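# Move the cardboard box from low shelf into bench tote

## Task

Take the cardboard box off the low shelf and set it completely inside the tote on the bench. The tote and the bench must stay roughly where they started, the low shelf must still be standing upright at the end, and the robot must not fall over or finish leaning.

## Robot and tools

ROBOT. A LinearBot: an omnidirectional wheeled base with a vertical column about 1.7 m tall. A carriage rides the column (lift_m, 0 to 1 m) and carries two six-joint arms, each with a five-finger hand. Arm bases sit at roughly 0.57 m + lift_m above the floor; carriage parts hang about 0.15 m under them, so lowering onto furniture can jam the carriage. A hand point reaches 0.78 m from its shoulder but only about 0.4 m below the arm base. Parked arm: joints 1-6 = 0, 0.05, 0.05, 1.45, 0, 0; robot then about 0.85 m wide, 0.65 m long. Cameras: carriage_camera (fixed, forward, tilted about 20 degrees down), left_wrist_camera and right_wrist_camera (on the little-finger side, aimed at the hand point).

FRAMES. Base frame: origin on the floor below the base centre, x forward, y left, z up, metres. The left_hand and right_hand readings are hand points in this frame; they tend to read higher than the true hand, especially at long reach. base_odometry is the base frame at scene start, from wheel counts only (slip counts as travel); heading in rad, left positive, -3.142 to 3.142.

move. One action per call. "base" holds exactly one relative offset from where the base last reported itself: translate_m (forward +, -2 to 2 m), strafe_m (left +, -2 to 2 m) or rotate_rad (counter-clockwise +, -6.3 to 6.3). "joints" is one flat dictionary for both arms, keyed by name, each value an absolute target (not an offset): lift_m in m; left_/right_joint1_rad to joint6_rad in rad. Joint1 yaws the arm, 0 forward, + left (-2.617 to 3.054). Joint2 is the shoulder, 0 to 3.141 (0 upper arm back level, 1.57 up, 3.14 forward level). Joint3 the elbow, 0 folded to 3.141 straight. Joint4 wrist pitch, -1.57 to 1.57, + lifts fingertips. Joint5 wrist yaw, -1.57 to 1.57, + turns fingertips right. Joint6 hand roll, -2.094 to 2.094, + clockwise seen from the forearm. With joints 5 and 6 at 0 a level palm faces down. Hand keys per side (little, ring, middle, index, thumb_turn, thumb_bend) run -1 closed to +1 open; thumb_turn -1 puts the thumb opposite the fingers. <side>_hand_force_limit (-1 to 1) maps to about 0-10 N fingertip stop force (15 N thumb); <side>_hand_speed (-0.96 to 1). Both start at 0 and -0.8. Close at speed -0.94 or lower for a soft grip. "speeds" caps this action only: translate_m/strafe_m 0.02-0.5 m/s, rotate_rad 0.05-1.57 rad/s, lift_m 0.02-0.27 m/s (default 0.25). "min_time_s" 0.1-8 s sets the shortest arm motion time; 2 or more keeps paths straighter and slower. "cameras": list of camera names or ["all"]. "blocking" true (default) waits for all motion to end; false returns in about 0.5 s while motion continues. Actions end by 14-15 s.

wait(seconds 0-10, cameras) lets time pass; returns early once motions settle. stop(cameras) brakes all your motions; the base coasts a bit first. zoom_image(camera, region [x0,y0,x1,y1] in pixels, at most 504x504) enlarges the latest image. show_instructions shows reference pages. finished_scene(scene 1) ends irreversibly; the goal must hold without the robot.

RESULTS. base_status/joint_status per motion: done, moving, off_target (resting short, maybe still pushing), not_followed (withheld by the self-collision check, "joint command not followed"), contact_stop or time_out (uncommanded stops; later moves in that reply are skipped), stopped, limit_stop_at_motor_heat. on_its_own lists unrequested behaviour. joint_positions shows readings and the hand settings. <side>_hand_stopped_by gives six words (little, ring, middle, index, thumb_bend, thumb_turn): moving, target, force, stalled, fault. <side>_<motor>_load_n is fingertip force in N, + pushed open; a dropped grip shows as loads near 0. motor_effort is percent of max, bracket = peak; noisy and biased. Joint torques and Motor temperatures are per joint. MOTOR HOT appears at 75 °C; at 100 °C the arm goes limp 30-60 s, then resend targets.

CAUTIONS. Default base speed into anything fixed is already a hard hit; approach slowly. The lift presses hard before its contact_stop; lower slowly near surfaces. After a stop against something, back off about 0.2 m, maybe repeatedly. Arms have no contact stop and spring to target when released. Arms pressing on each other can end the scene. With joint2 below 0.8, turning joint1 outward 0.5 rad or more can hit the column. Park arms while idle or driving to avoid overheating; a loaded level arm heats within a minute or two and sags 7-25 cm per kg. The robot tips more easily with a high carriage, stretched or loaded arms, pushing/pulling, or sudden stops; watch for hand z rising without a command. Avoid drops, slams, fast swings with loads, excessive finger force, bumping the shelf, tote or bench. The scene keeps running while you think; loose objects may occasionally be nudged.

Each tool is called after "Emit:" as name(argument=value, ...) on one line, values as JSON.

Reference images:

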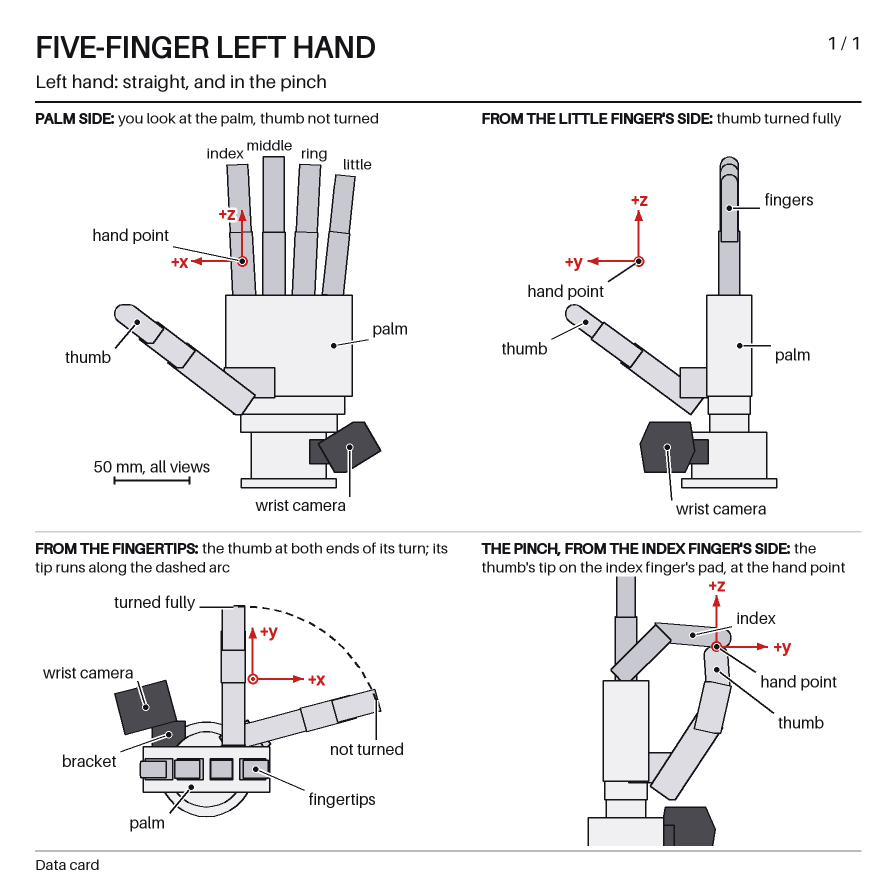

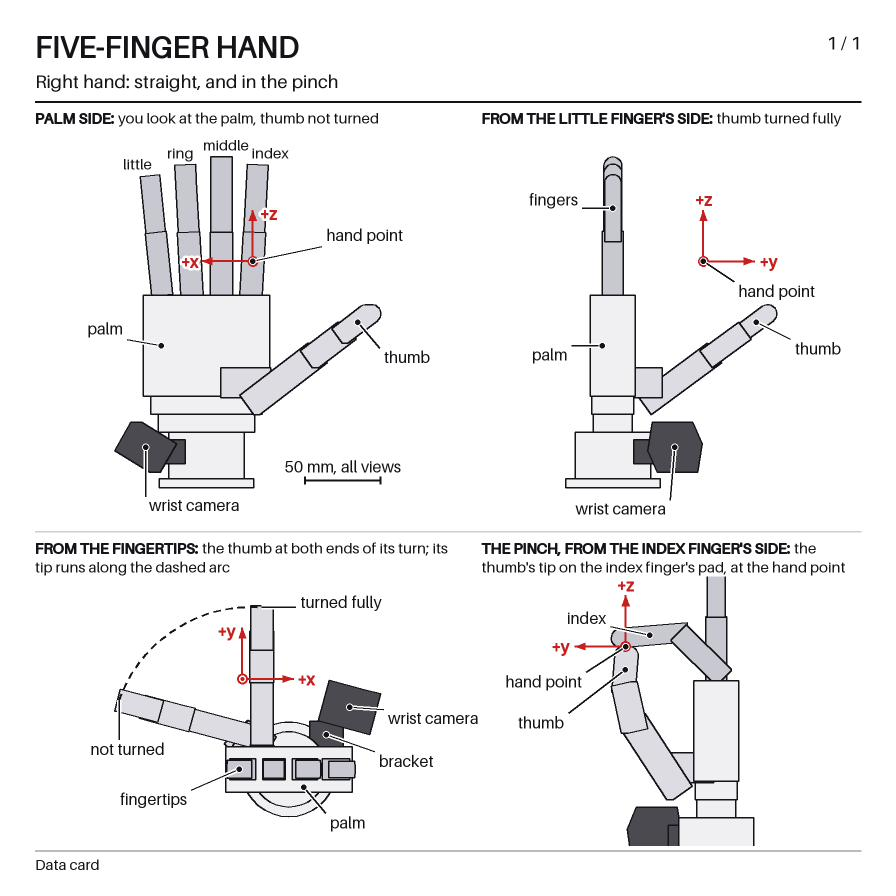

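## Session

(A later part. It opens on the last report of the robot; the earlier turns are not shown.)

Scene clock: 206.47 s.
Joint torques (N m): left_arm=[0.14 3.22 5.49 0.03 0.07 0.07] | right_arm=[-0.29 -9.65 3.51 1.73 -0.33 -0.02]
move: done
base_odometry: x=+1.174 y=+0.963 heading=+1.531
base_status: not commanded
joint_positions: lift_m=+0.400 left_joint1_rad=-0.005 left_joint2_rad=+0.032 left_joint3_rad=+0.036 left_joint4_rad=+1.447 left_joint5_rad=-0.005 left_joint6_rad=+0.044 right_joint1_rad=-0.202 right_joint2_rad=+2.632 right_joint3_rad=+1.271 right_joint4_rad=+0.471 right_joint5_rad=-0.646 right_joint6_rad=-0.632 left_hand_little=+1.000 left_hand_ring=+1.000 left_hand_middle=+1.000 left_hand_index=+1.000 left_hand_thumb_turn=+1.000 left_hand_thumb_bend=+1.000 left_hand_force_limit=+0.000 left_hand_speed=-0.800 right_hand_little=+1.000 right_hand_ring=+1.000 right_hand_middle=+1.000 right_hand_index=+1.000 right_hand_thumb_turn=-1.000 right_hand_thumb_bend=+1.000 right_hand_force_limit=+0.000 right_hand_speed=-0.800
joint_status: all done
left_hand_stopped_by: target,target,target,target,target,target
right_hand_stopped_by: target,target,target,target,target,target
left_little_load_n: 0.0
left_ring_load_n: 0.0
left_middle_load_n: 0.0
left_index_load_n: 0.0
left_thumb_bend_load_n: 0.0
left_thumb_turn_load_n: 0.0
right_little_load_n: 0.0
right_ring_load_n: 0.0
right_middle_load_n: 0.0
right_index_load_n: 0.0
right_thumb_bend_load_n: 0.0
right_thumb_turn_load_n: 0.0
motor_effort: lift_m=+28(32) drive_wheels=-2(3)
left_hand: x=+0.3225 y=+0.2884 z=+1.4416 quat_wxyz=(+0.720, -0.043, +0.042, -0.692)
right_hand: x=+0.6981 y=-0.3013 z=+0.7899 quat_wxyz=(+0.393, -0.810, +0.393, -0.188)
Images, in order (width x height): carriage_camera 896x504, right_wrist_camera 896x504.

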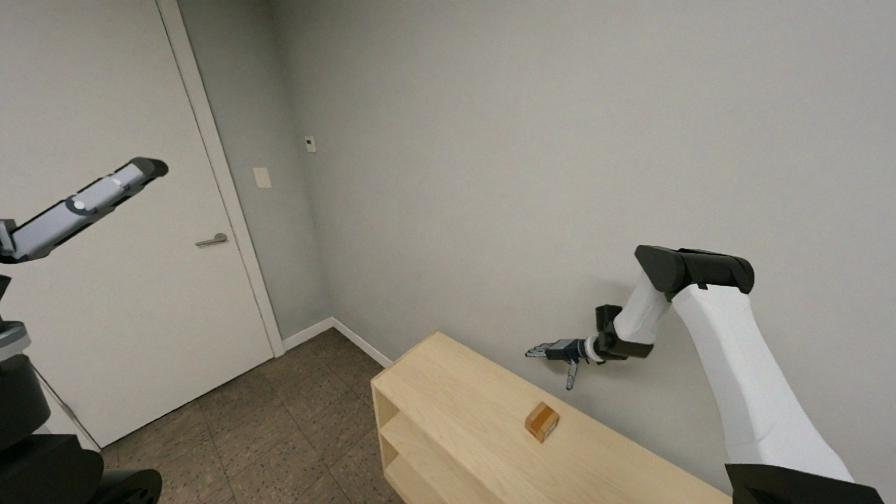

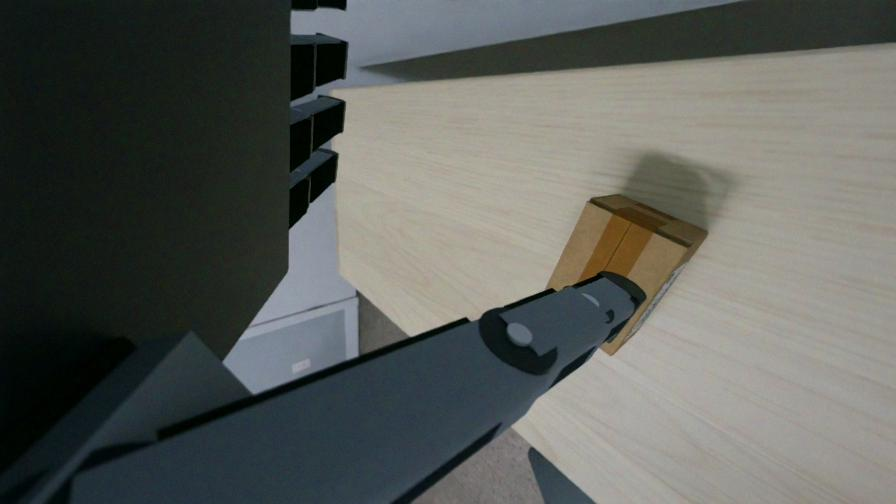

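Emit:
move(joints={"lift_m": 0.27}, speeds={"lift_m": 0.1}, cameras=["carriage_camera", "right_wrist_camera"])

Emit:
zoom_image(camera="carriage_camera", region=[500, 320, 650, 460])

Emit:
zoom_image(camera="right_wrist_camera", region=[500, 150, 800, 400])

Scene clock: 223.17 s.
Joint torques (N m): left_arm=[0.13 3.26 5.48 0.01 0.07 0.07] | right_arm=[-0.24 -10.43 3.55 1.63 -0.28 -0.01]
move: done
base_odometry: x=+1.174 y=+0.963 heading=+1.531
base_status: not commanded
joint_positions: lift_m=+0.270 left_joint1_rad=-0.005 left_joint2_rad=+0.032 left_joint3_rad=+0.036 left_joint4_rad=+1.446 left_joint5_rad=-0.005 left_joint6_rad=+0.044 right_joint1_rad=-0.203 right_joint2_rad=+2.641 right_joint3_rad=+1.271 right_joint4_rad=+0.482 right_joint5_rad=-0.653 right_joint6_rad=-0.634 left_hand_little=+1.000 left_hand_ring=+1.000 left_hand_middle=+1.000 left_hand_index=+1.000 left_hand_thumb_turn=+1.000 left_hand_thumb_bend=+1.000 left_hand_force_limit=+0.000 left_hand_speed=-0.800 right_hand_little=+1.000 right_hand_ring=+1.000 right_hand_middle=+1.000 right_hand_index=+1.000 right_hand_thumb_turn=-1.000 right_hand_thumb_bend=+1.000 right_hand_force_limit=+0.000 right_hand_speed=-0.800
joint_status: all done
left_hand_stopped_by: target,target,target,target,target,target
right_hand_stopped_by: target,target,target,target,target,target
left_little_load_n: 0.0
left_ring_load_n: 0.0
left_middle_load_n: 0.0
left_index_load_n: 0.0
left_thumb_bend_load_n: 0.0
left_thumb_turn_load_n: -0.5
right_little_load_n: 0.0
right_ring_load_n: 0.0
right_middle_load_n: 0.0
right_index_load_n: 0.0
right_thumb_bend_load_n: 0.0
right_thumb_turn_load_n: 0.0
motor_effort: lift_m=+28(30) drive_wheels=-2(3)
left_hand: x=+0.3228 y=+0.2884 z=+1.3115 quat_wxyz=(+0.720, -0.043, +0.042, -0.692)
right_hand: x=+0.6971 y=-0.3008 z=+0.6572 quat_wxyz=(+0.396, -0.810, +0.391, -0.188)
Images, in order (width x height): carriage_camera 896x504, right_wrist_camera 896x504.

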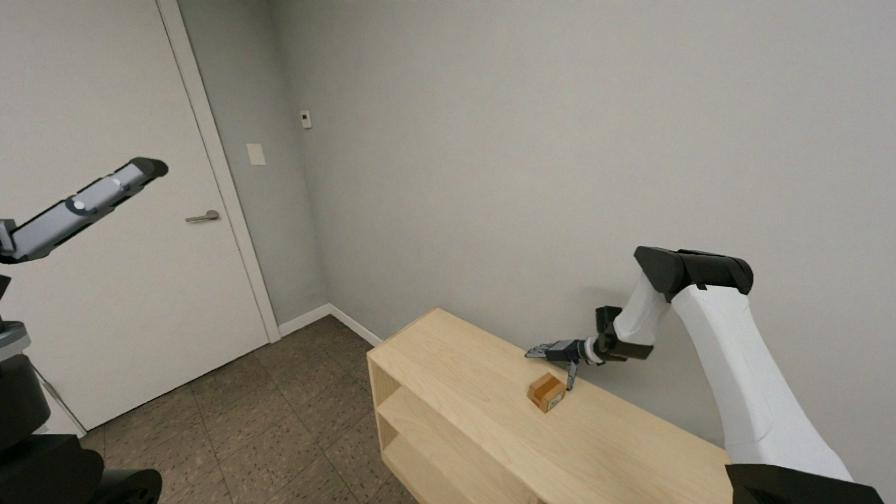

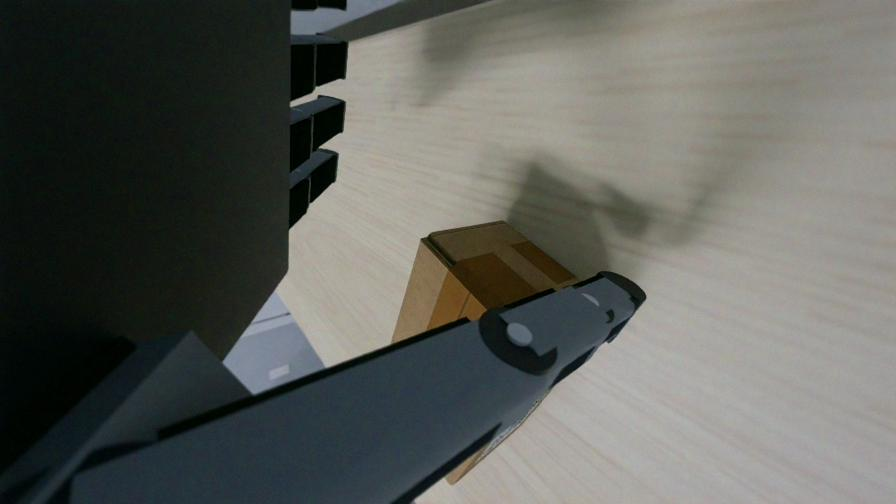

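Scaled by 3.360 from the camera's image (finer frame: 1280x720).

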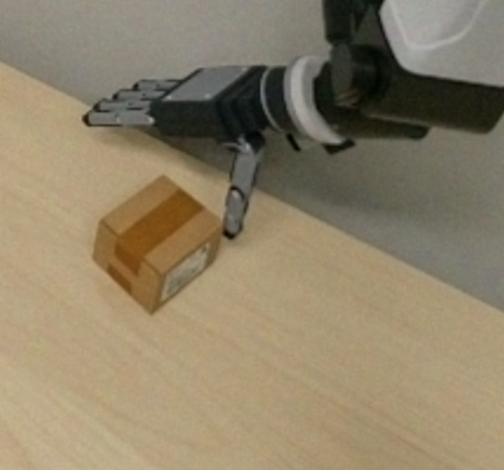

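Scaled by 1.680 from the camera's image (finer frame: 1280x720).

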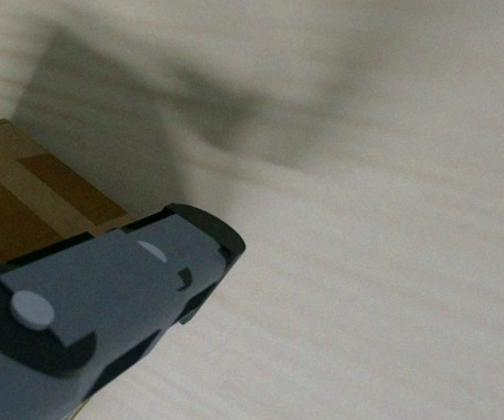

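Emit:
move(joints={"lift_m": 0.2, "right_joint1_rad": -0.196}, speeds={"lift_m": 0.03}, cameras=["carriage_camera", "right_wrist_camera"])

Emit:
zoom_image(camera="carriage_camera", region=[500, 300, 650, 440])

Scene clock: 239.77 s.
Joint torques (N m): left_arm=[0.14 3.12 5.5 0.05 0.02 0.07] | right_arm=[0.98 -4.22 4.04 1.34 0.73 -0.35]
Motor temperatures (°C): left_arm=[29 35 38 35 30 30] | right_arm=[30 55 39 42 31 32]
move: done
base_odometry: x=+1.174 y=+0.963 heading=+1.531
base_status: not commanded
joint_positions: lift_m=+0.201 left_joint1_rad=-0.005 left_joint2_rad=+0.032 left_joint3_rad=+0.036 left_joint4_rad=+1.446 left_joint5_rad=-0.005 left_joint6_rad=+0.044 right_joint1_rad=-0.207 right_joint2_rad=+2.569 right_joint3_rad=+1.271 right_joint4_rad=+0.517 right_joint5_rad=-0.760 right_joint6_rad=-0.597 left_hand_little=+1.000 left_hand_ring=+1.000 left_hand_middle=+1.000 left_hand_index=+1.000 left_hand_thumb_turn=+1.000 left_hand_thumb_bend=+1.000 left_hand_force_limit=+0.000 left_hand_speed=-0.800 right_hand_little=+1.000 right_hand_ring=+1.000 right_hand_middle=+1.000 right_hand_index=+1.000 right_hand_thumb_turn=-1.000 right_hand_thumb_bend=+1.000 right_hand_force_limit=+0.000 right_hand_speed=-0.800
joint_status: all done
left_hand_stopped_by: target,target,target,target,target,target
right_hand_stopped_by: target,target,target,target,target,target
left_little_load_n: 0.0
left_ring_load_n: 0.0
left_middle_load_n: 0.0
left_index_load_n: 0.0
left_thumb_bend_load_n: 0.0
left_thumb_turn_load_n: -0.5
right_little_load_n: 0.0
right_ring_load_n: -0.5
right_middle_load_n: 0.0
right_index_load_n: 0.0
right_thumb_bend_load_n: 0.5
right_thumb_turn_load_n: 3.0
motor_effort: lift_m=+22(28) drive_wheels=-3(3)
left_hand: x=+0.3228 y=+0.2884 z=+1.2420 quat_wxyz=(+0.720, -0.043, +0.042, -0.692)
right_hand: x=+0.7203 y=-0.2888 z=+0.6340 quat_wxyz=(+0.451, -0.791, +0.358, -0.204)
Images, in order (width x height): carriage_camera 896x504, right_wrist_camera 896x504.

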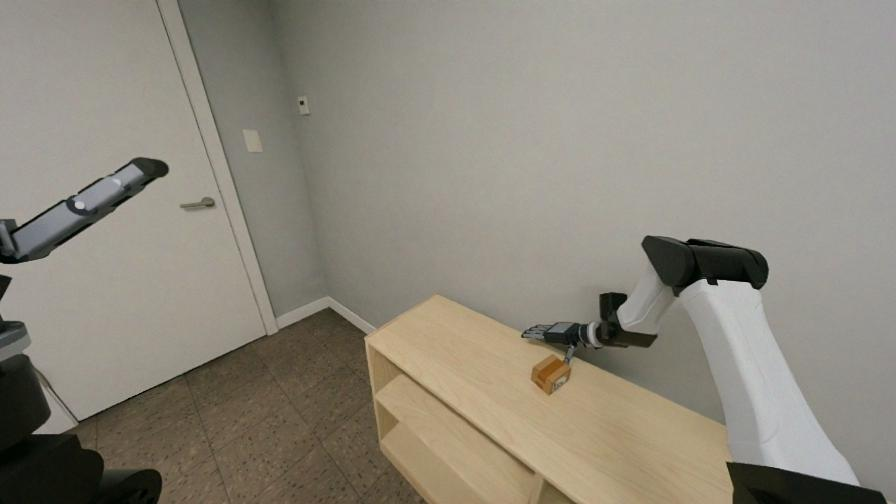

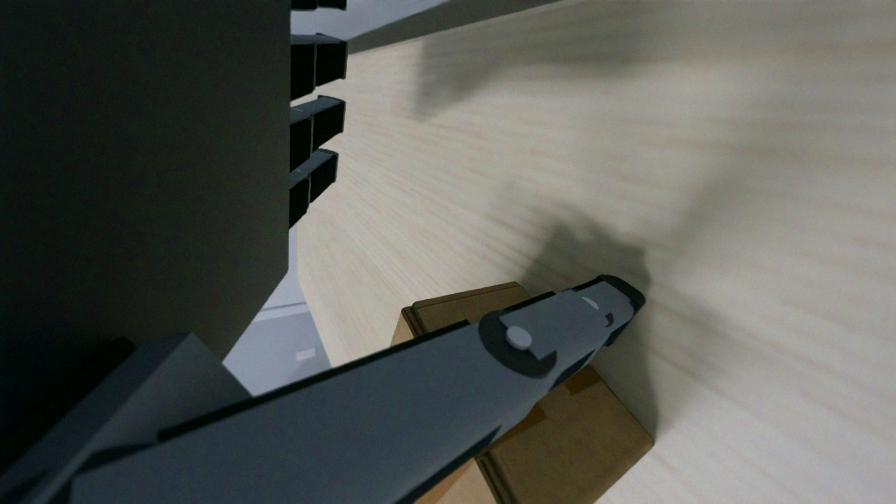

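Scaled by 3.360 from the camera's image (finer frame: 1280x720).

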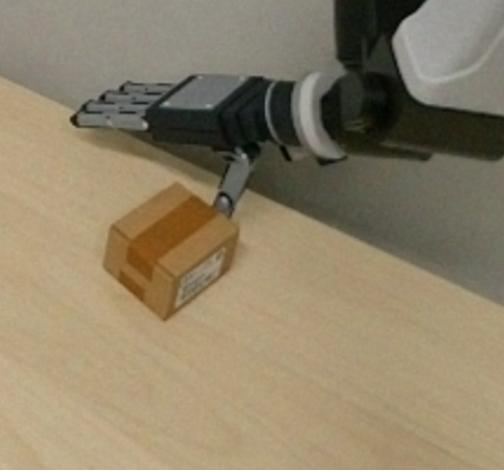

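Emit:
move(joints={"lift_m": 0.34}, speeds={"lift_m": 0.1})

Emit:
move(joints={"right_joint1_rad": -0.138, "right_joint2_rad": 2.583, "right_joint3_rad": 1.032, "right_joint4_rad": 0.702, "right_joint5_rad": -0.615, "right_joint6_rad": -0.58}, min_time_s=1.5)

Emit:
move(joints={"lift_m": 0.29}, speeds={"lift_m": 0.1}, cameras=["carriage_camera", "right_wrist_camera"])

Emit:
zoom_image(camera="carriage_camera", region=[480, 320, 630, 460])

Scene clock: 270.17 s.
Joint torques (N m): left_arm=[0.14 3.34 5.49 0.04 0.06 0.07] | right_arm=[-0.13 -9.94 3.64 1.58 -0.17 -0.02]
Motor temperatures (°C): left_arm=[29 35 38 35 30 30] | right_arm=[30 47 38 40 31 33]
move: done
base_odometry: x=+1.174 y=+0.963 heading=+1.531
base_status: not commanded
joint_positions: lift_m=+0.340 left_joint1_rad=-0.005 left_joint2_rad=+0.032 left_joint3_rad=+0.036 left_joint4_rad=+1.445 left_joint5_rad=-0.005 left_joint6_rad=+0.044 right_joint1_rad=-0.194 right_joint2_rad=+2.635 right_joint3_rad=+1.270 right_joint4_rad=+0.488 right_joint5_rad=-0.667 right_joint6_rad=-0.633 left_hand_little=+1.000 left_hand_ring=+1.000 left_hand_middle=+1.000 left_hand_index=+1.000 left_hand_thumb_turn=+1.000 left_hand_thumb_bend=+1.000 left_hand_force_limit=+0.000 left_hand_speed=-0.800 right_hand_little=+1.000 right_hand_ring=+1.000 right_hand_middle=+1.000 right_hand_index=+1.000 right_hand_thumb_turn=-1.000 right_hand_thumb_bend=+1.000 right_hand_force_limit=+0.000 right_hand_speed=-0.800
joint_status: all done
left_hand_stopped_by: target,target,target,target,target,target
right_hand_stopped_by: target,target,target,target,target,target
left_little_load_n: 0.0
left_ring_load_n: 0.0
left_middle_load_n: 0.0
left_index_load_n: 0.0
left_thumb_bend_load_n: 0.0
left_thumb_turn_load_n: 0.0
right_little_load_n: 0.0
right_ring_load_n: 0.0
right_middle_load_n: 0.0
right_index_load_n: 0.0
right_thumb_bend_load_n: 0.0
right_thumb_turn_load_n: 0.0
motor_effort: lift_m=+31(42) drive_wheels=-2(3)
left_hand: x=+0.3229 y=+0.2884 z=+1.3810 quat_wxyz=(+0.720, -0.043, +0.042, -0.692)
right_hand: x=+0.6991 y=-0.2949 z=+0.7308 quat_wxyz=(+0.403, -0.810, +0.383, -0.187)
pictures: none

Scene clock: 271.97 s.
Joint torques (N m): left_arm=[0.14 3.23 5.49 0.05 0.06 0.07] | right_arm=[0.38 -13.27 2.41 1.7 -0.15 0.17]
move: done
base_odometry: x=+1.174 y=+0.963 heading=+1.531
base_status: not commanded
joint_positions: lift_m=+0.340 left_joint1_rad=-0.005 left_joint2_rad=+0.032 left_joint3_rad=+0.036 left_joint4_rad=+1.445 left_joint5_rad=-0.005 left_joint6_rad=+0.044 right_joint1_rad=-0.143 right_joint2_rad=+2.627 right_joint3_rad=+1.039 right_joint4_rad=+0.685 right_joint5_rad=-0.624 right_joint6_rad=-0.591 left_hand_little=+1.000 left_hand_ring=+1.000 left_hand_middle=+1.000 left_hand_index=+1.000 left_hand_thumb_turn=+1.000 left_hand_thumb_bend=+1.000 left_hand_force_limit=+0.000 left_hand_speed=-0.800 right_hand_little=+1.000 right_hand_ring=+1.000 right_hand_middle=+1.000 right_hand_index=+1.000 right_hand_thumb_turn=-1.000 right_hand_thumb_bend=+1.000 right_hand_force_limit=+0.000 right_hand_speed=-0.800
joint_status: all done
left_hand_stopped_by: target,target,target,target,target,target
right_hand_stopped_by: target,target,target,target,target,target
left_little_load_n: 0.0
left_ring_load_n: 0.0
left_middle_load_n: 0.0
left_index_load_n: 0.5
left_thumb_bend_load_n: 0.0
left_thumb_turn_load_n: 0.0
right_little_load_n: 0.0
right_ring_load_n: 0.0
right_middle_load_n: 0.0
right_index_load_n: 0.0
right_thumb_bend_load_n: 0.0
right_thumb_turn_load_n: 0.0
motor_effort: lift_m=+31(35) drive_wheels=-3(3)
left_hand: x=+0.3229 y=+0.2884 z=+1.3810 quat_wxyz=(+0.720, -0.043, +0.042, -0.692)
right_hand: x=+0.6390 y=-0.2668 z=+0.7093 quat_wxyz=(+0.392, -0.815, +0.393, -0.167)
pictures: none

Scene clock: 272.83 s.
Joint torques (N m): left_arm=[0.14 3.3 5.59 0.04 0.1 0.07] | right_arm=[0.46 -12.41 2.69 1.68 -0.16 0.18]
move: done
base_odometry: x=+1.174 y=+0.963 heading=+1.531
base_status: not commanded
joint_positions: lift_m=+0.290 left_joint1_rad=-0.005 left_joint2_rad=+0.032 left_joint3_rad=+0.036 left_joint4_rad=+1.444 left_joint5_rad=-0.005 left_joint6_rad=+0.044 right_joint1_rad=-0.143 right_joint2_rad=+2.617 right_joint3_rad=+1.035 right_joint4_rad=+0.692 right_joint5_rad=-0.621 right_joint6_rad=-0.591 left_hand_little=+1.000 left_hand_ring=+1.000 left_hand_middle=+1.000 left_hand_index=+1.000 left_hand_thumb_turn=+1.000 left_hand_thumb_bend=+1.000 left_hand_force_limit=+0.000 left_hand_speed=-0.800 right_hand_little=+1.000 right_hand_ring=+1.000 right_hand_middle=+1.000 right_hand_index=+1.000 right_hand_thumb_turn=-1.000 right_hand_thumb_bend=+1.000 right_hand_force_limit=+0.000 right_hand_speed=-0.800
joint_status: all done
left_hand_stopped_by: target,target,target,target,target,target
right_hand_stopped_by: target,target,target,target,target,target
left_little_load_n: 0.0
left_ring_load_n: 0.0
left_middle_load_n: 0.0
left_index_load_n: 0.0
left_thumb_bend_load_n: 0.0
left_thumb_turn_load_n: 0.0
right_little_load_n: 0.0
right_ring_load_n: 0.0
right_middle_load_n: 0.0
right_index_load_n: 0.0
right_thumb_bend_load_n: 0.5
right_thumb_turn_load_n: 0.0
motor_effort: lift_m=+26(31) drive_wheels=-2(3)
left_hand: x=+0.3232 y=+0.2884 z=+1.3313 quat_wxyz=(+0.720, -0.044, +0.042, -0.692)
right_hand: x=+0.6425 y=-0.2677 z=+0.6635 quat_wxyz=(+0.393, -0.814, +0.391, -0.174)
Images, in order (width x height): carriage_camera 896x504, right_wrist_camera 896x504.

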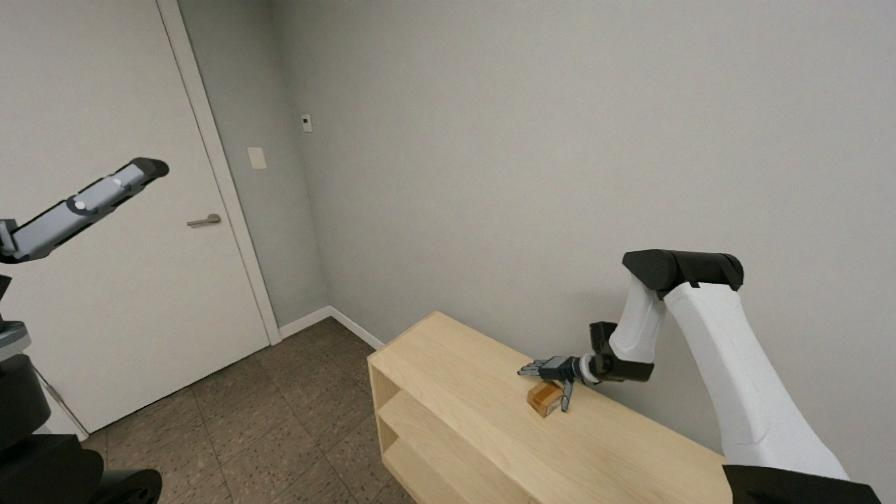

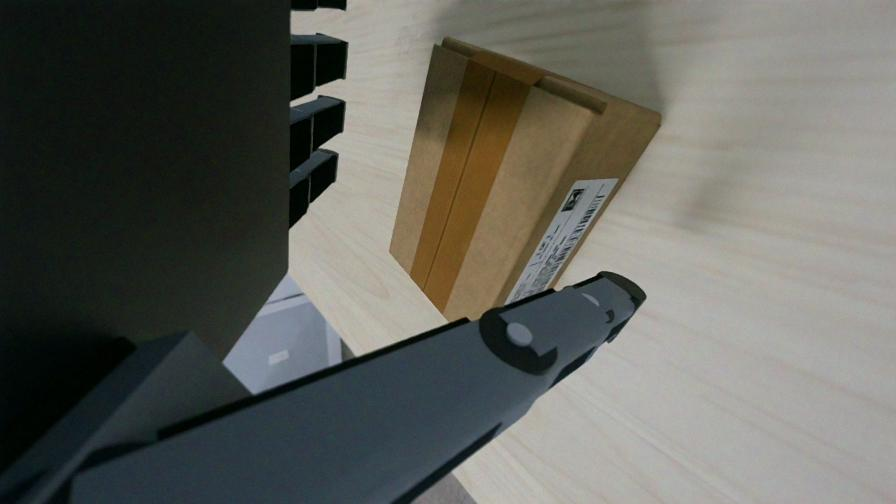

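Scaled by 3.360 from the camera's image (finer frame: 1280x720).

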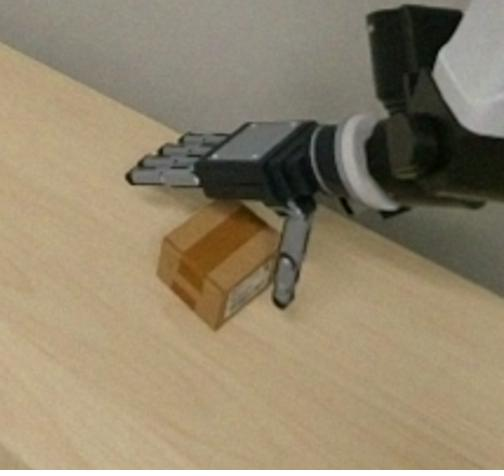

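Emit:
move(joints={"lift_m": 0.261, "right_hand_speed": -0.94, "right_hand_force_limit": -0.3}, speeds={"lift_m": 0.03}, cameras=["carriage_camera", "right_wrist_camera"])

Emit:
zoom_image(camera="carriage_camera", region=[480, 300, 630, 440])

Scene clock: 281.63 s.
Joint torques (N m): left_arm=[0.14 3.22 5.42 0.08 0.07 0.07] | right_arm=[0.43 -12.37 2.8 1.64 -0.18 0.16]
Motor temperatures (°C): left_arm=[29 35 38 35 30 30] | right_arm=[30 55 38 40 31 32]
move: done
base_odometry: x=+1.174 y=+0.963 heading=+1.531
base_status: not commanded
joint_positions: lift_m=+0.261 left_joint1_rad=-0.005 left_joint2_rad=+0.032 left_joint3_rad=+0.036 left_joint4_rad=+1.444 left_joint5_rad=-0.005 left_joint6_rad=+0.044 right_joint1_rad=-0.143 right_joint2_rad=+2.617 right_joint3_rad=+1.035 right_joint4_rad=+0.693 right_joint5_rad=-0.620 right_joint6_rad=-0.591 left_hand_little=+1.000 left_hand_ring=+1.000 left_hand_middle=+1.000 left_hand_index=+1.000 left_hand_thumb_turn=+1.000 left_hand_thumb_bend=+1.000 left_hand_force_limit=+0.000 left_hand_speed=-0.800 right_hand_little=+1.000 right_hand_ring=+1.000 right_hand_middle=+1.000 right_hand_index=+1.000 right_hand_thumb_turn=-1.000 right_hand_thumb_bend=+1.000 right_hand_force_limit=-0.300 right_hand_speed=-0.940
joint_status: all done
left_hand_stopped_by: target,target,target,target,target,target
right_hand_stopped_by: target,target,target,target,target,target
left_little_load_n: 0.0
left_ring_load_n: 0.0
left_middle_load_n: 0.0
left_index_load_n: 0.0
left_thumb_bend_load_n: 0.0
left_thumb_turn_load_n: 0.0
right_little_load_n: 0.0
right_ring_load_n: 0.0
right_middle_load_n: 0.0
right_index_load_n: 0.0
right_thumb_bend_load_n: 0.0
right_thumb_turn_load_n: 0.0
motor_effort: lift_m=+25(30) drive_wheels=-2(3)
left_hand: x=+0.3233 y=+0.2884 z=+1.3024 quat_wxyz=(+0.720, -0.044, +0.043, -0.692)
right_hand: x=+0.6424 y=-0.2679 z=+0.6346 quat_wxyz=(+0.392, -0.814, +0.391, -0.174)
Images, in order (width x height): carriage_camera 896x504, right_wrist_camera 896x504.

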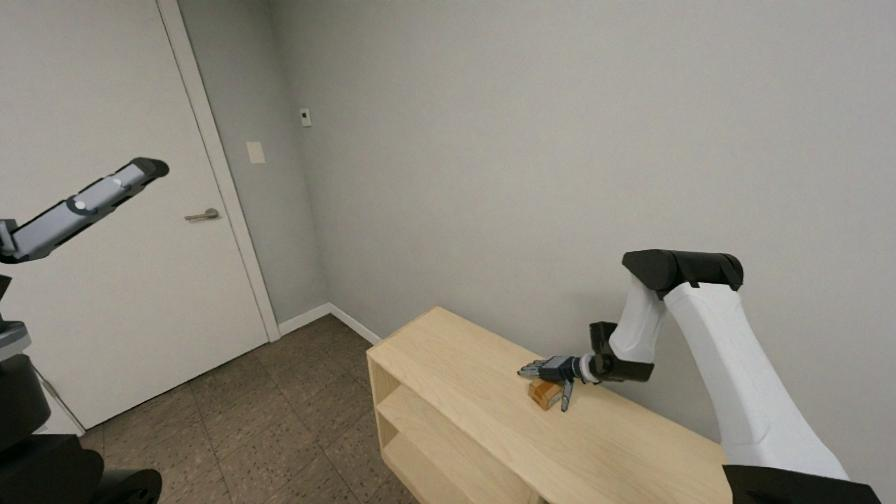

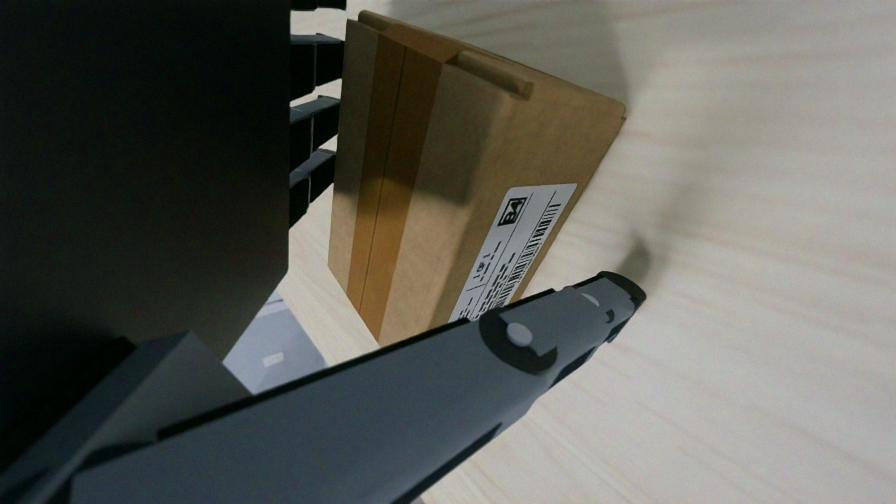

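Scaled by 3.360 from the camera's image (finer frame: 1280x720).

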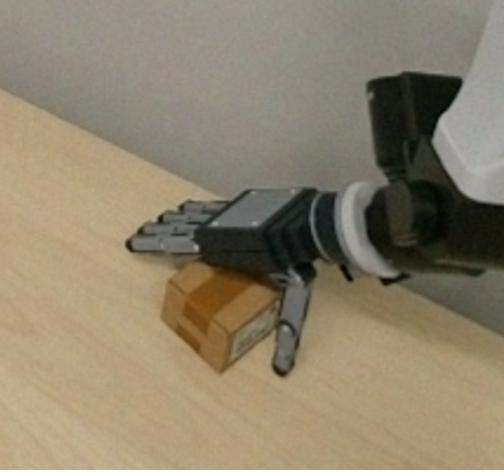

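Emit:
move(joints={"right_hand_little": -0.1, "right_hand_ring": -0.1, "right_hand_middle": -0.1, "right_hand_index": -0.1, "right_hand_thumb_bend": -0.1}, cameras=["carriage_camera", "right_wrist_camera"])

Emit:
zoom_image(camera="carriage_camera", region=[480, 300, 630, 440])

Scene clock: 293.50 s.
Joint torques (N m): left_arm=[0.14 3.22 5.49 0.07 0.07 0.07] | right_arm=[0.21 -12.45 2.85 1.41 -0.09 0.17]
Motor temperatures (°C): left_arm=[29 35 38 35 30 30] | right_arm=[30 61 37 40 31 32]
move: off_target
base_odometry: x=+1.174 y=+0.963 heading=+1.531
base_status: not commanded
joint_positions: lift_m=+0.261 left_joint1_rad=-0.005 left_joint2_rad=+0.032 left_joint3_rad=+0.036 left_joint4_rad=+1.444 left_joint5_rad=-0.005 left_joint6_rad=+0.044 right_joint1_rad=-0.141 right_joint2_rad=+2.617 right_joint3_rad=+1.035 right_joint4_rad=+0.719 right_joint5_rad=-0.628 right_joint6_rad=-0.590 left_hand_little=+1.000 left_hand_ring=+1.000 left_hand_middle=+1.000 left_hand_index=+1.000 left_hand_thumb_turn=+1.000 left_hand_thumb_bend=+1.000 left_hand_force_limit=+0.000 left_hand_speed=-0.800 right_hand_little=+0.189 right_hand_ring=+0.245 right_hand_middle=+0.273 right_hand_index=+0.285 right_hand_thumb_turn=-1.000 right_hand_thumb_bend=+0.630 right_hand_force_limit=-0.300 right_hand_speed=-0.940
joint_status: right_hand_little off_target (ended at +0.189, target -0.100); right_hand_ring off_target (ended at +0.245, target -0.100); right_hand_middle off_target (ended at +0.273, target -0.100); right_hand_index off_target (ended at +0.285, target -0.100); right_hand_thumb_bend off_target (ended at +0.630, target -0.100)
left_hand_stopped_by: target,target,target,target,target,target
right_hand_stopped_by: force,force,force,force,force,target
left_little_load_n: 0.0
left_ring_load_n: 0.0
left_middle_load_n: 0.0
left_index_load_n: 0.0
left_thumb_bend_load_n: 0.0
left_thumb_turn_load_n: 0.0
right_little_load_n: 4.0
right_ring_load_n: 1.5
right_middle_load_n: 1.5
right_index_load_n: 2.5
right_thumb_bend_load_n: 7.5
right_thumb_turn_load_n: 3.0
motor_effort: lift_m=+28(29) drive_wheels=-3(3)
left_hand: x=+0.3233 y=+0.2884 z=+1.3024 quat_wxyz=(+0.720, -0.044, +0.043, -0.692)
right_hand: x=+0.6478 y=-0.2665 z=+0.6379 quat_wxyz=(+0.399, -0.812, +0.384, -0.183)
Images, in order (width x height): carriage_camera 896x504, right_wrist_camera 896x504.

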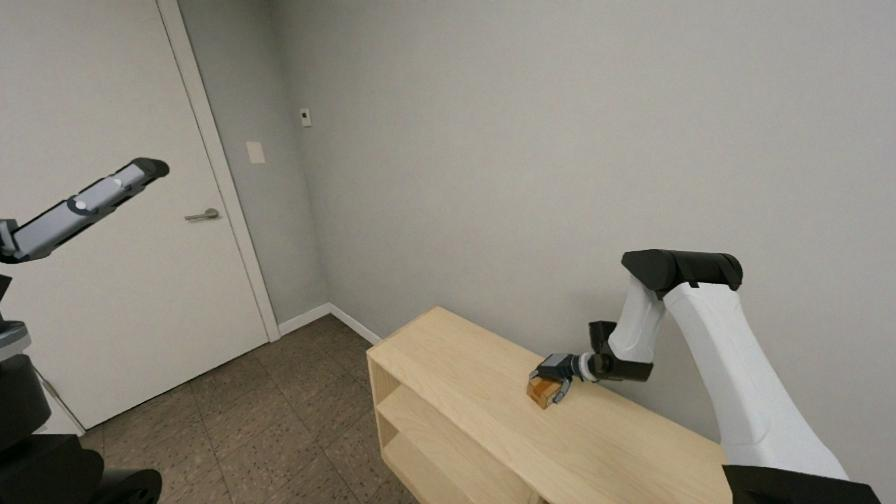

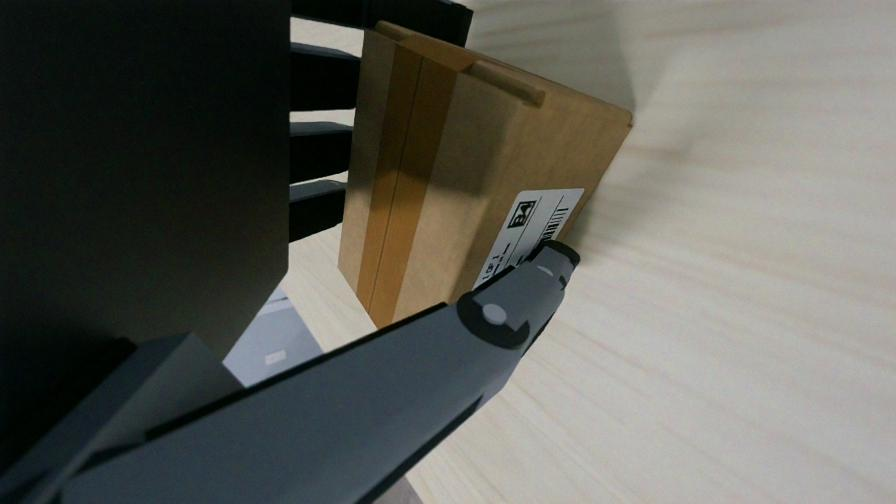

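Scaled by 3.360 from the camera's image (finer frame: 1280x720).

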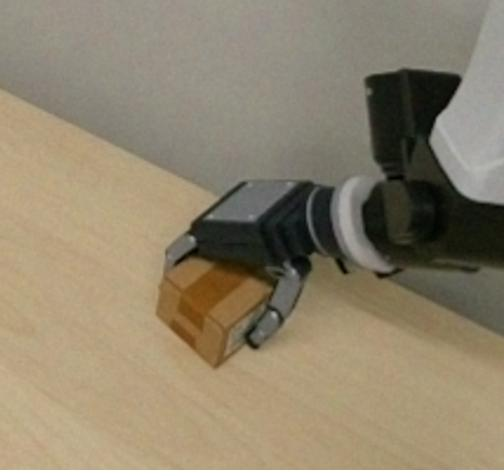

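Emit:
move(joints={"lift_m": 0.31}, speeds={"lift_m": 0.05}, cameras=["carriage_camera", "right_wrist_camera"])

Emit:
zoom_image(camera="carriage_camera", region=[480, 300, 630, 440])

Scene clock: 297.03 s.
Joint torques (N m): left_arm=[0.14 3.22 5.56 0.08 0.06 0.07] | right_arm=[0.2 -12.41 2.76 1.63 -0.21 0.17]
Motor temperatures (°C): left_arm=[29 35 38 35 30 30] | right_arm=[30 63 37 40 31 32]
move: done
base_odometry: x=+1.174 y=+0.963 heading=+1.531
base_status: not commanded
joint_positions: lift_m=+0.310 left_joint1_rad=-0.005 left_joint2_rad=+0.032 left_joint3_rad=+0.036 left_joint4_rad=+1.443 left_joint5_rad=-0.005 left_joint6_rad=+0.044 right_joint1_rad=-0.141 right_joint2_rad=+2.616 right_joint3_rad=+1.035 right_joint4_rad=+0.694 right_joint5_rad=-0.616 right_joint6_rad=-0.590 left_hand_little=+1.000 left_hand_ring=+1.000 left_hand_middle=+1.000 left_hand_index=+1.000 left_hand_thumb_turn=+1.000 left_hand_thumb_bend=+1.000 left_hand_force_limit=+0.000 left_hand_speed=-0.800 right_hand_little=+0.189 right_hand_ring=+0.245 right_hand_middle=+0.273 right_hand_index=+0.285 right_hand_thumb_turn=-1.000 right_hand_thumb_bend=+0.630 right_hand_force_limit=-0.300 right_hand_speed=-0.940
joint_status: all done
left_hand_stopped_by: target,target,target,target,target,target
right_hand_stopped_by: force,force,force,force,force,target
left_little_load_n: 0.0
left_ring_load_n: 0.0
left_middle_load_n: 0.0
left_index_load_n: 0.0
left_thumb_bend_load_n: 0.0
left_thumb_turn_load_n: 0.0
right_little_load_n: 3.5
right_ring_load_n: 1.5
right_middle_load_n: 1.0
right_index_load_n: 2.5
right_thumb_bend_load_n: 7.5
right_thumb_turn_load_n: 3.0
motor_effort: lift_m=+34(44) drive_wheels=+0(3)
left_hand: x=+0.3234 y=+0.2884 z=+1.3507 quat_wxyz=(+0.720, -0.044, +0.043, -0.692)
right_hand: x=+0.6429 y=-0.2678 z=+0.6829 quat_wxyz=(+0.391, -0.814, +0.392, -0.175)
Images, in order (width x height): carriage_camera 896x504, right_wrist_camera 896x504.

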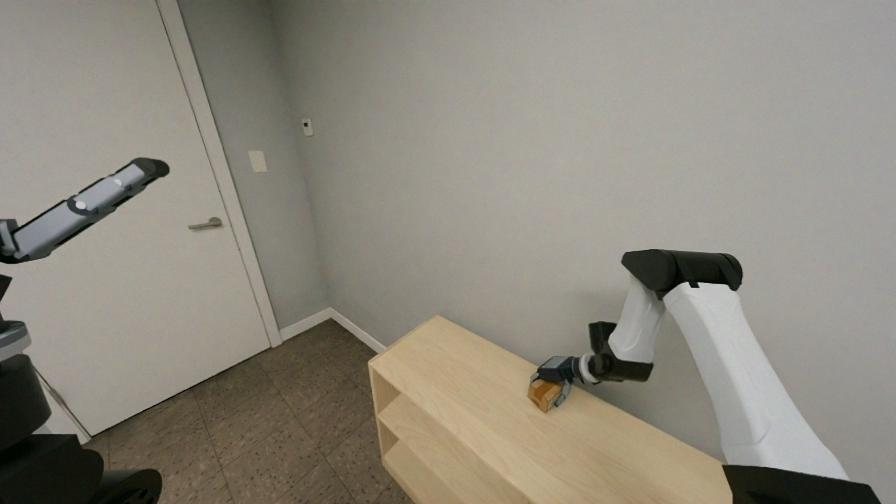

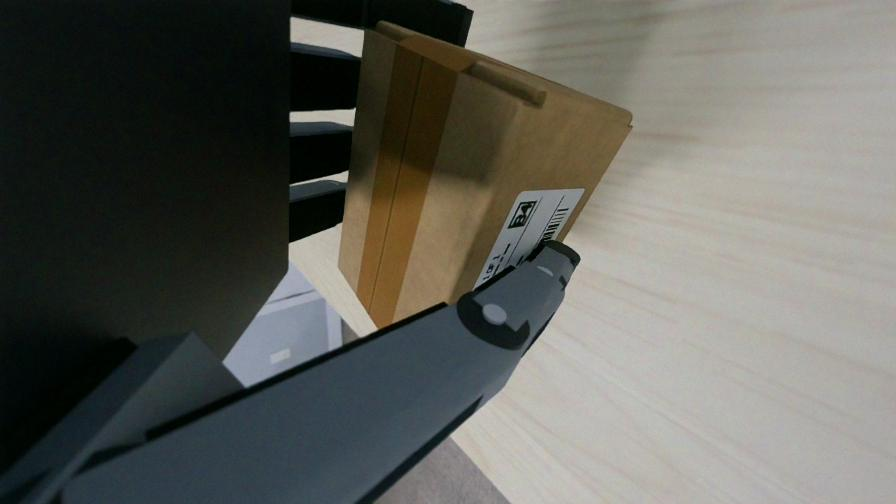

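Scaled by 3.360 from the camera's image (finer frame: 1280x720).

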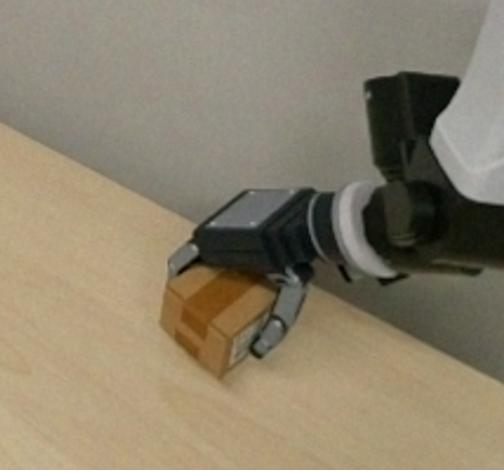

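Emit:
move(base={"translate_m": -0.2}, joints={"lift_m": 0.6}, speeds={"translate_m": 0.15, "lift_m": 0.15})

Emit:
move(base={"rotate_rad": -0.7}, joints={"right_joint1_rad": 0, "right_joint2_rad": 1.5, "right_joint3_rad": 0.5, "right_joint4_rad": 0.34, "right_joint5_rad": 0, "right_joint6_rad": 0}, min_time_s=3, speeds={"rotate_rad": 0.4}, cameras=["carriage_camera", "right_wrist_camera"])

Scene clock: 330.63 s.
Joint torques (N m): left_arm=[0.14 3.21 5.41 0.06 0.07 0.07] | right_arm=[0.28 -12.07 2.89 1.7 -0.23 0.18]
Motor temperatures (°C): left_arm=[29 35 38 35 30 30] | right_arm=[30 69 37 40 31 32]
move: done
base_odometry: x=+1.166 y=+0.763 heading=+1.531
base_status: done
joint_positions: lift_m=+0.600 left_joint1_rad=-0.005 left_joint2_rad=+0.032 left_joint3_rad=+0.036 left_joint4_rad=+1.444 left_joint5_rad=-0.005 left_joint6_rad=+0.044 right_joint1_rad=-0.141 right_joint2_rad=+2.613 right_joint3_rad=+1.034 right_joint4_rad=+0.691 right_joint5_rad=-0.613 right_joint6_rad=-0.590 left_hand_little=+1.000 left_hand_ring=+1.000 left_hand_middle=+1.000 left_hand_index=+1.000 left_hand_thumb_turn=+1.000 left_hand_thumb_bend=+1.000 left_hand_force_limit=+0.000 left_hand_speed=-0.800 right_hand_little=+0.189 right_hand_ring=+0.245 right_hand_middle=+0.273 right_hand_index=+0.285 right_hand_thumb_turn=-1.000 right_hand_thumb_bend=+0.630 right_hand_force_limit=-0.300 right_hand_speed=-0.940
joint_status: all done
left_hand_stopped_by: target,target,target,target,target,target
right_hand_stopped_by: force,force,force,force,force,target
left_little_load_n: 0.0
left_ring_load_n: 0.0
left_middle_load_n: 0.5
left_index_load_n: 0.0
left_thumb_bend_load_n: 0.0
left_thumb_turn_load_n: 0.0
right_little_load_n: 4.0
right_ring_load_n: 1.5
right_middle_load_n: 1.0
right_index_load_n: 2.5
right_thumb_bend_load_n: 7.5
right_thumb_turn_load_n: 3.0
motor_effort: lift_m=+32(42) drive_wheels=-2(7)
left_hand: x=+0.3233 y=+0.2884 z=+1.6407 quat_wxyz=(+0.720, -0.044, +0.043, -0.692)
right_hand: x=+0.6429 y=-0.2683 z=+0.9734 quat_wxyz=(+0.390, -0.815, +0.392, -0.175)
pictures: none

Scene clock: 333.93 s.
Joint torques (N m): left_arm=[0.13 3.22 5.5 0.07 0.07 0.07] | right_arm=[0.43 -7.12 5.35 2.03 0.19 0.19]
Motor temperatures (°C): left_arm=[29 35 38 35 30 30] | right_arm=[30 68 37 41 31 32]
move: done
base_odometry: x=+1.166 y=+0.763 heading=+0.831
base_status: done
joint_positions: lift_m=+0.600 left_joint1_rad=-0.005 left_joint2_rad=+0.032 left_joint3_rad=+0.036 left_joint4_rad=+1.444 left_joint5_rad=-0.005 left_joint6_rad=+0.044 right_joint1_rad=-0.005 right_joint2_rad=+1.529 right_joint3_rad=+0.505 right_joint4_rad=+0.330 right_joint5_rad=-0.010 right_joint6_rad=-0.013 left_hand_little=+1.000 left_hand_ring=+1.000 left_hand_middle=+1.000 left_hand_index=+1.000 left_hand_thumb_turn=+1.000 left_hand_thumb_bend=+1.000 left_hand_force_limit=+0.000 left_hand_speed=-0.800 right_hand_little=+0.189 right_hand_ring=+0.245 right_hand_middle=+0.273 right_hand_index=+0.285 right_hand_thumb_turn=-1.000 right_hand_thumb_bend=+0.630 right_hand_force_limit=-0.300 right_hand_speed=-0.940
joint_status: all done
left_hand_stopped_by: target,target,target,target,target,target
right_hand_stopped_by: force,force,force,force,force,target
left_little_load_n: 0.0
left_ring_load_n: -0.5
left_middle_load_n: 0.0
left_index_load_n: 0.0
left_thumb_bend_load_n: 0.0
left_thumb_turn_load_n: 0.0
right_little_load_n: 3.5
right_ring_load_n: 1.5
right_middle_load_n: 1.0
right_index_load_n: 2.5
right_thumb_bend_load_n: 7.5
right_thumb_turn_load_n: 3.0
motor_effort: lift_m=+34(37) drive_wheels=+4(8)
left_hand: x=+0.3233 y=+0.2884 z=+1.6407 quat_wxyz=(+0.720, -0.044, +0.043, -0.692)
right_hand: x=+0.5836 y=-0.2858 z=+1.1801 quat_wxyz=(+0.301, -0.644, +0.636, -0.300)
Images, in order (width x height): carriage_camera 896x504, right_wrist_camera 896x504.

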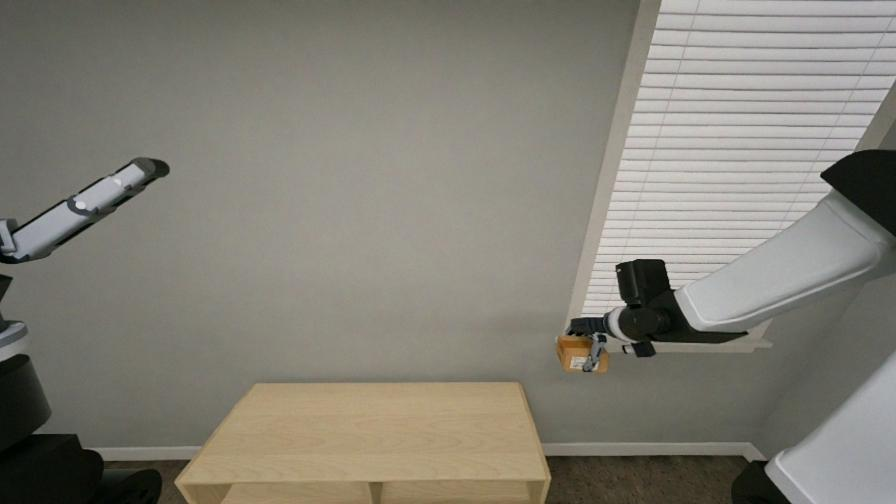

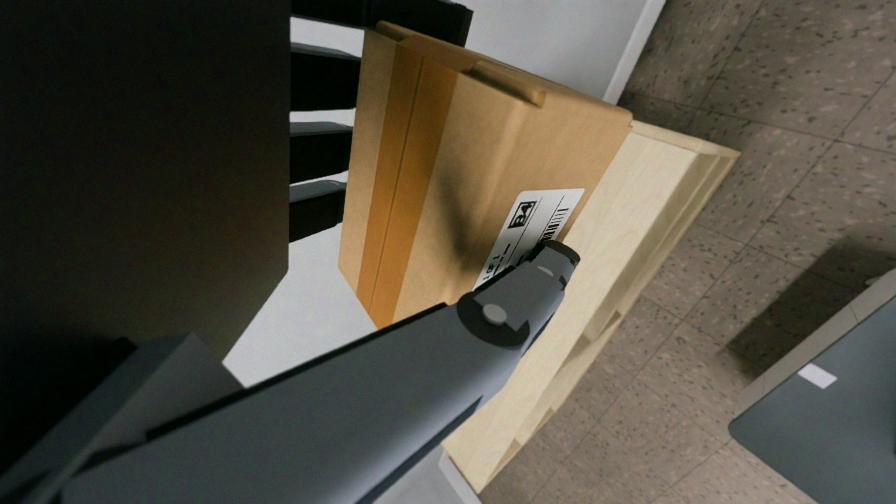

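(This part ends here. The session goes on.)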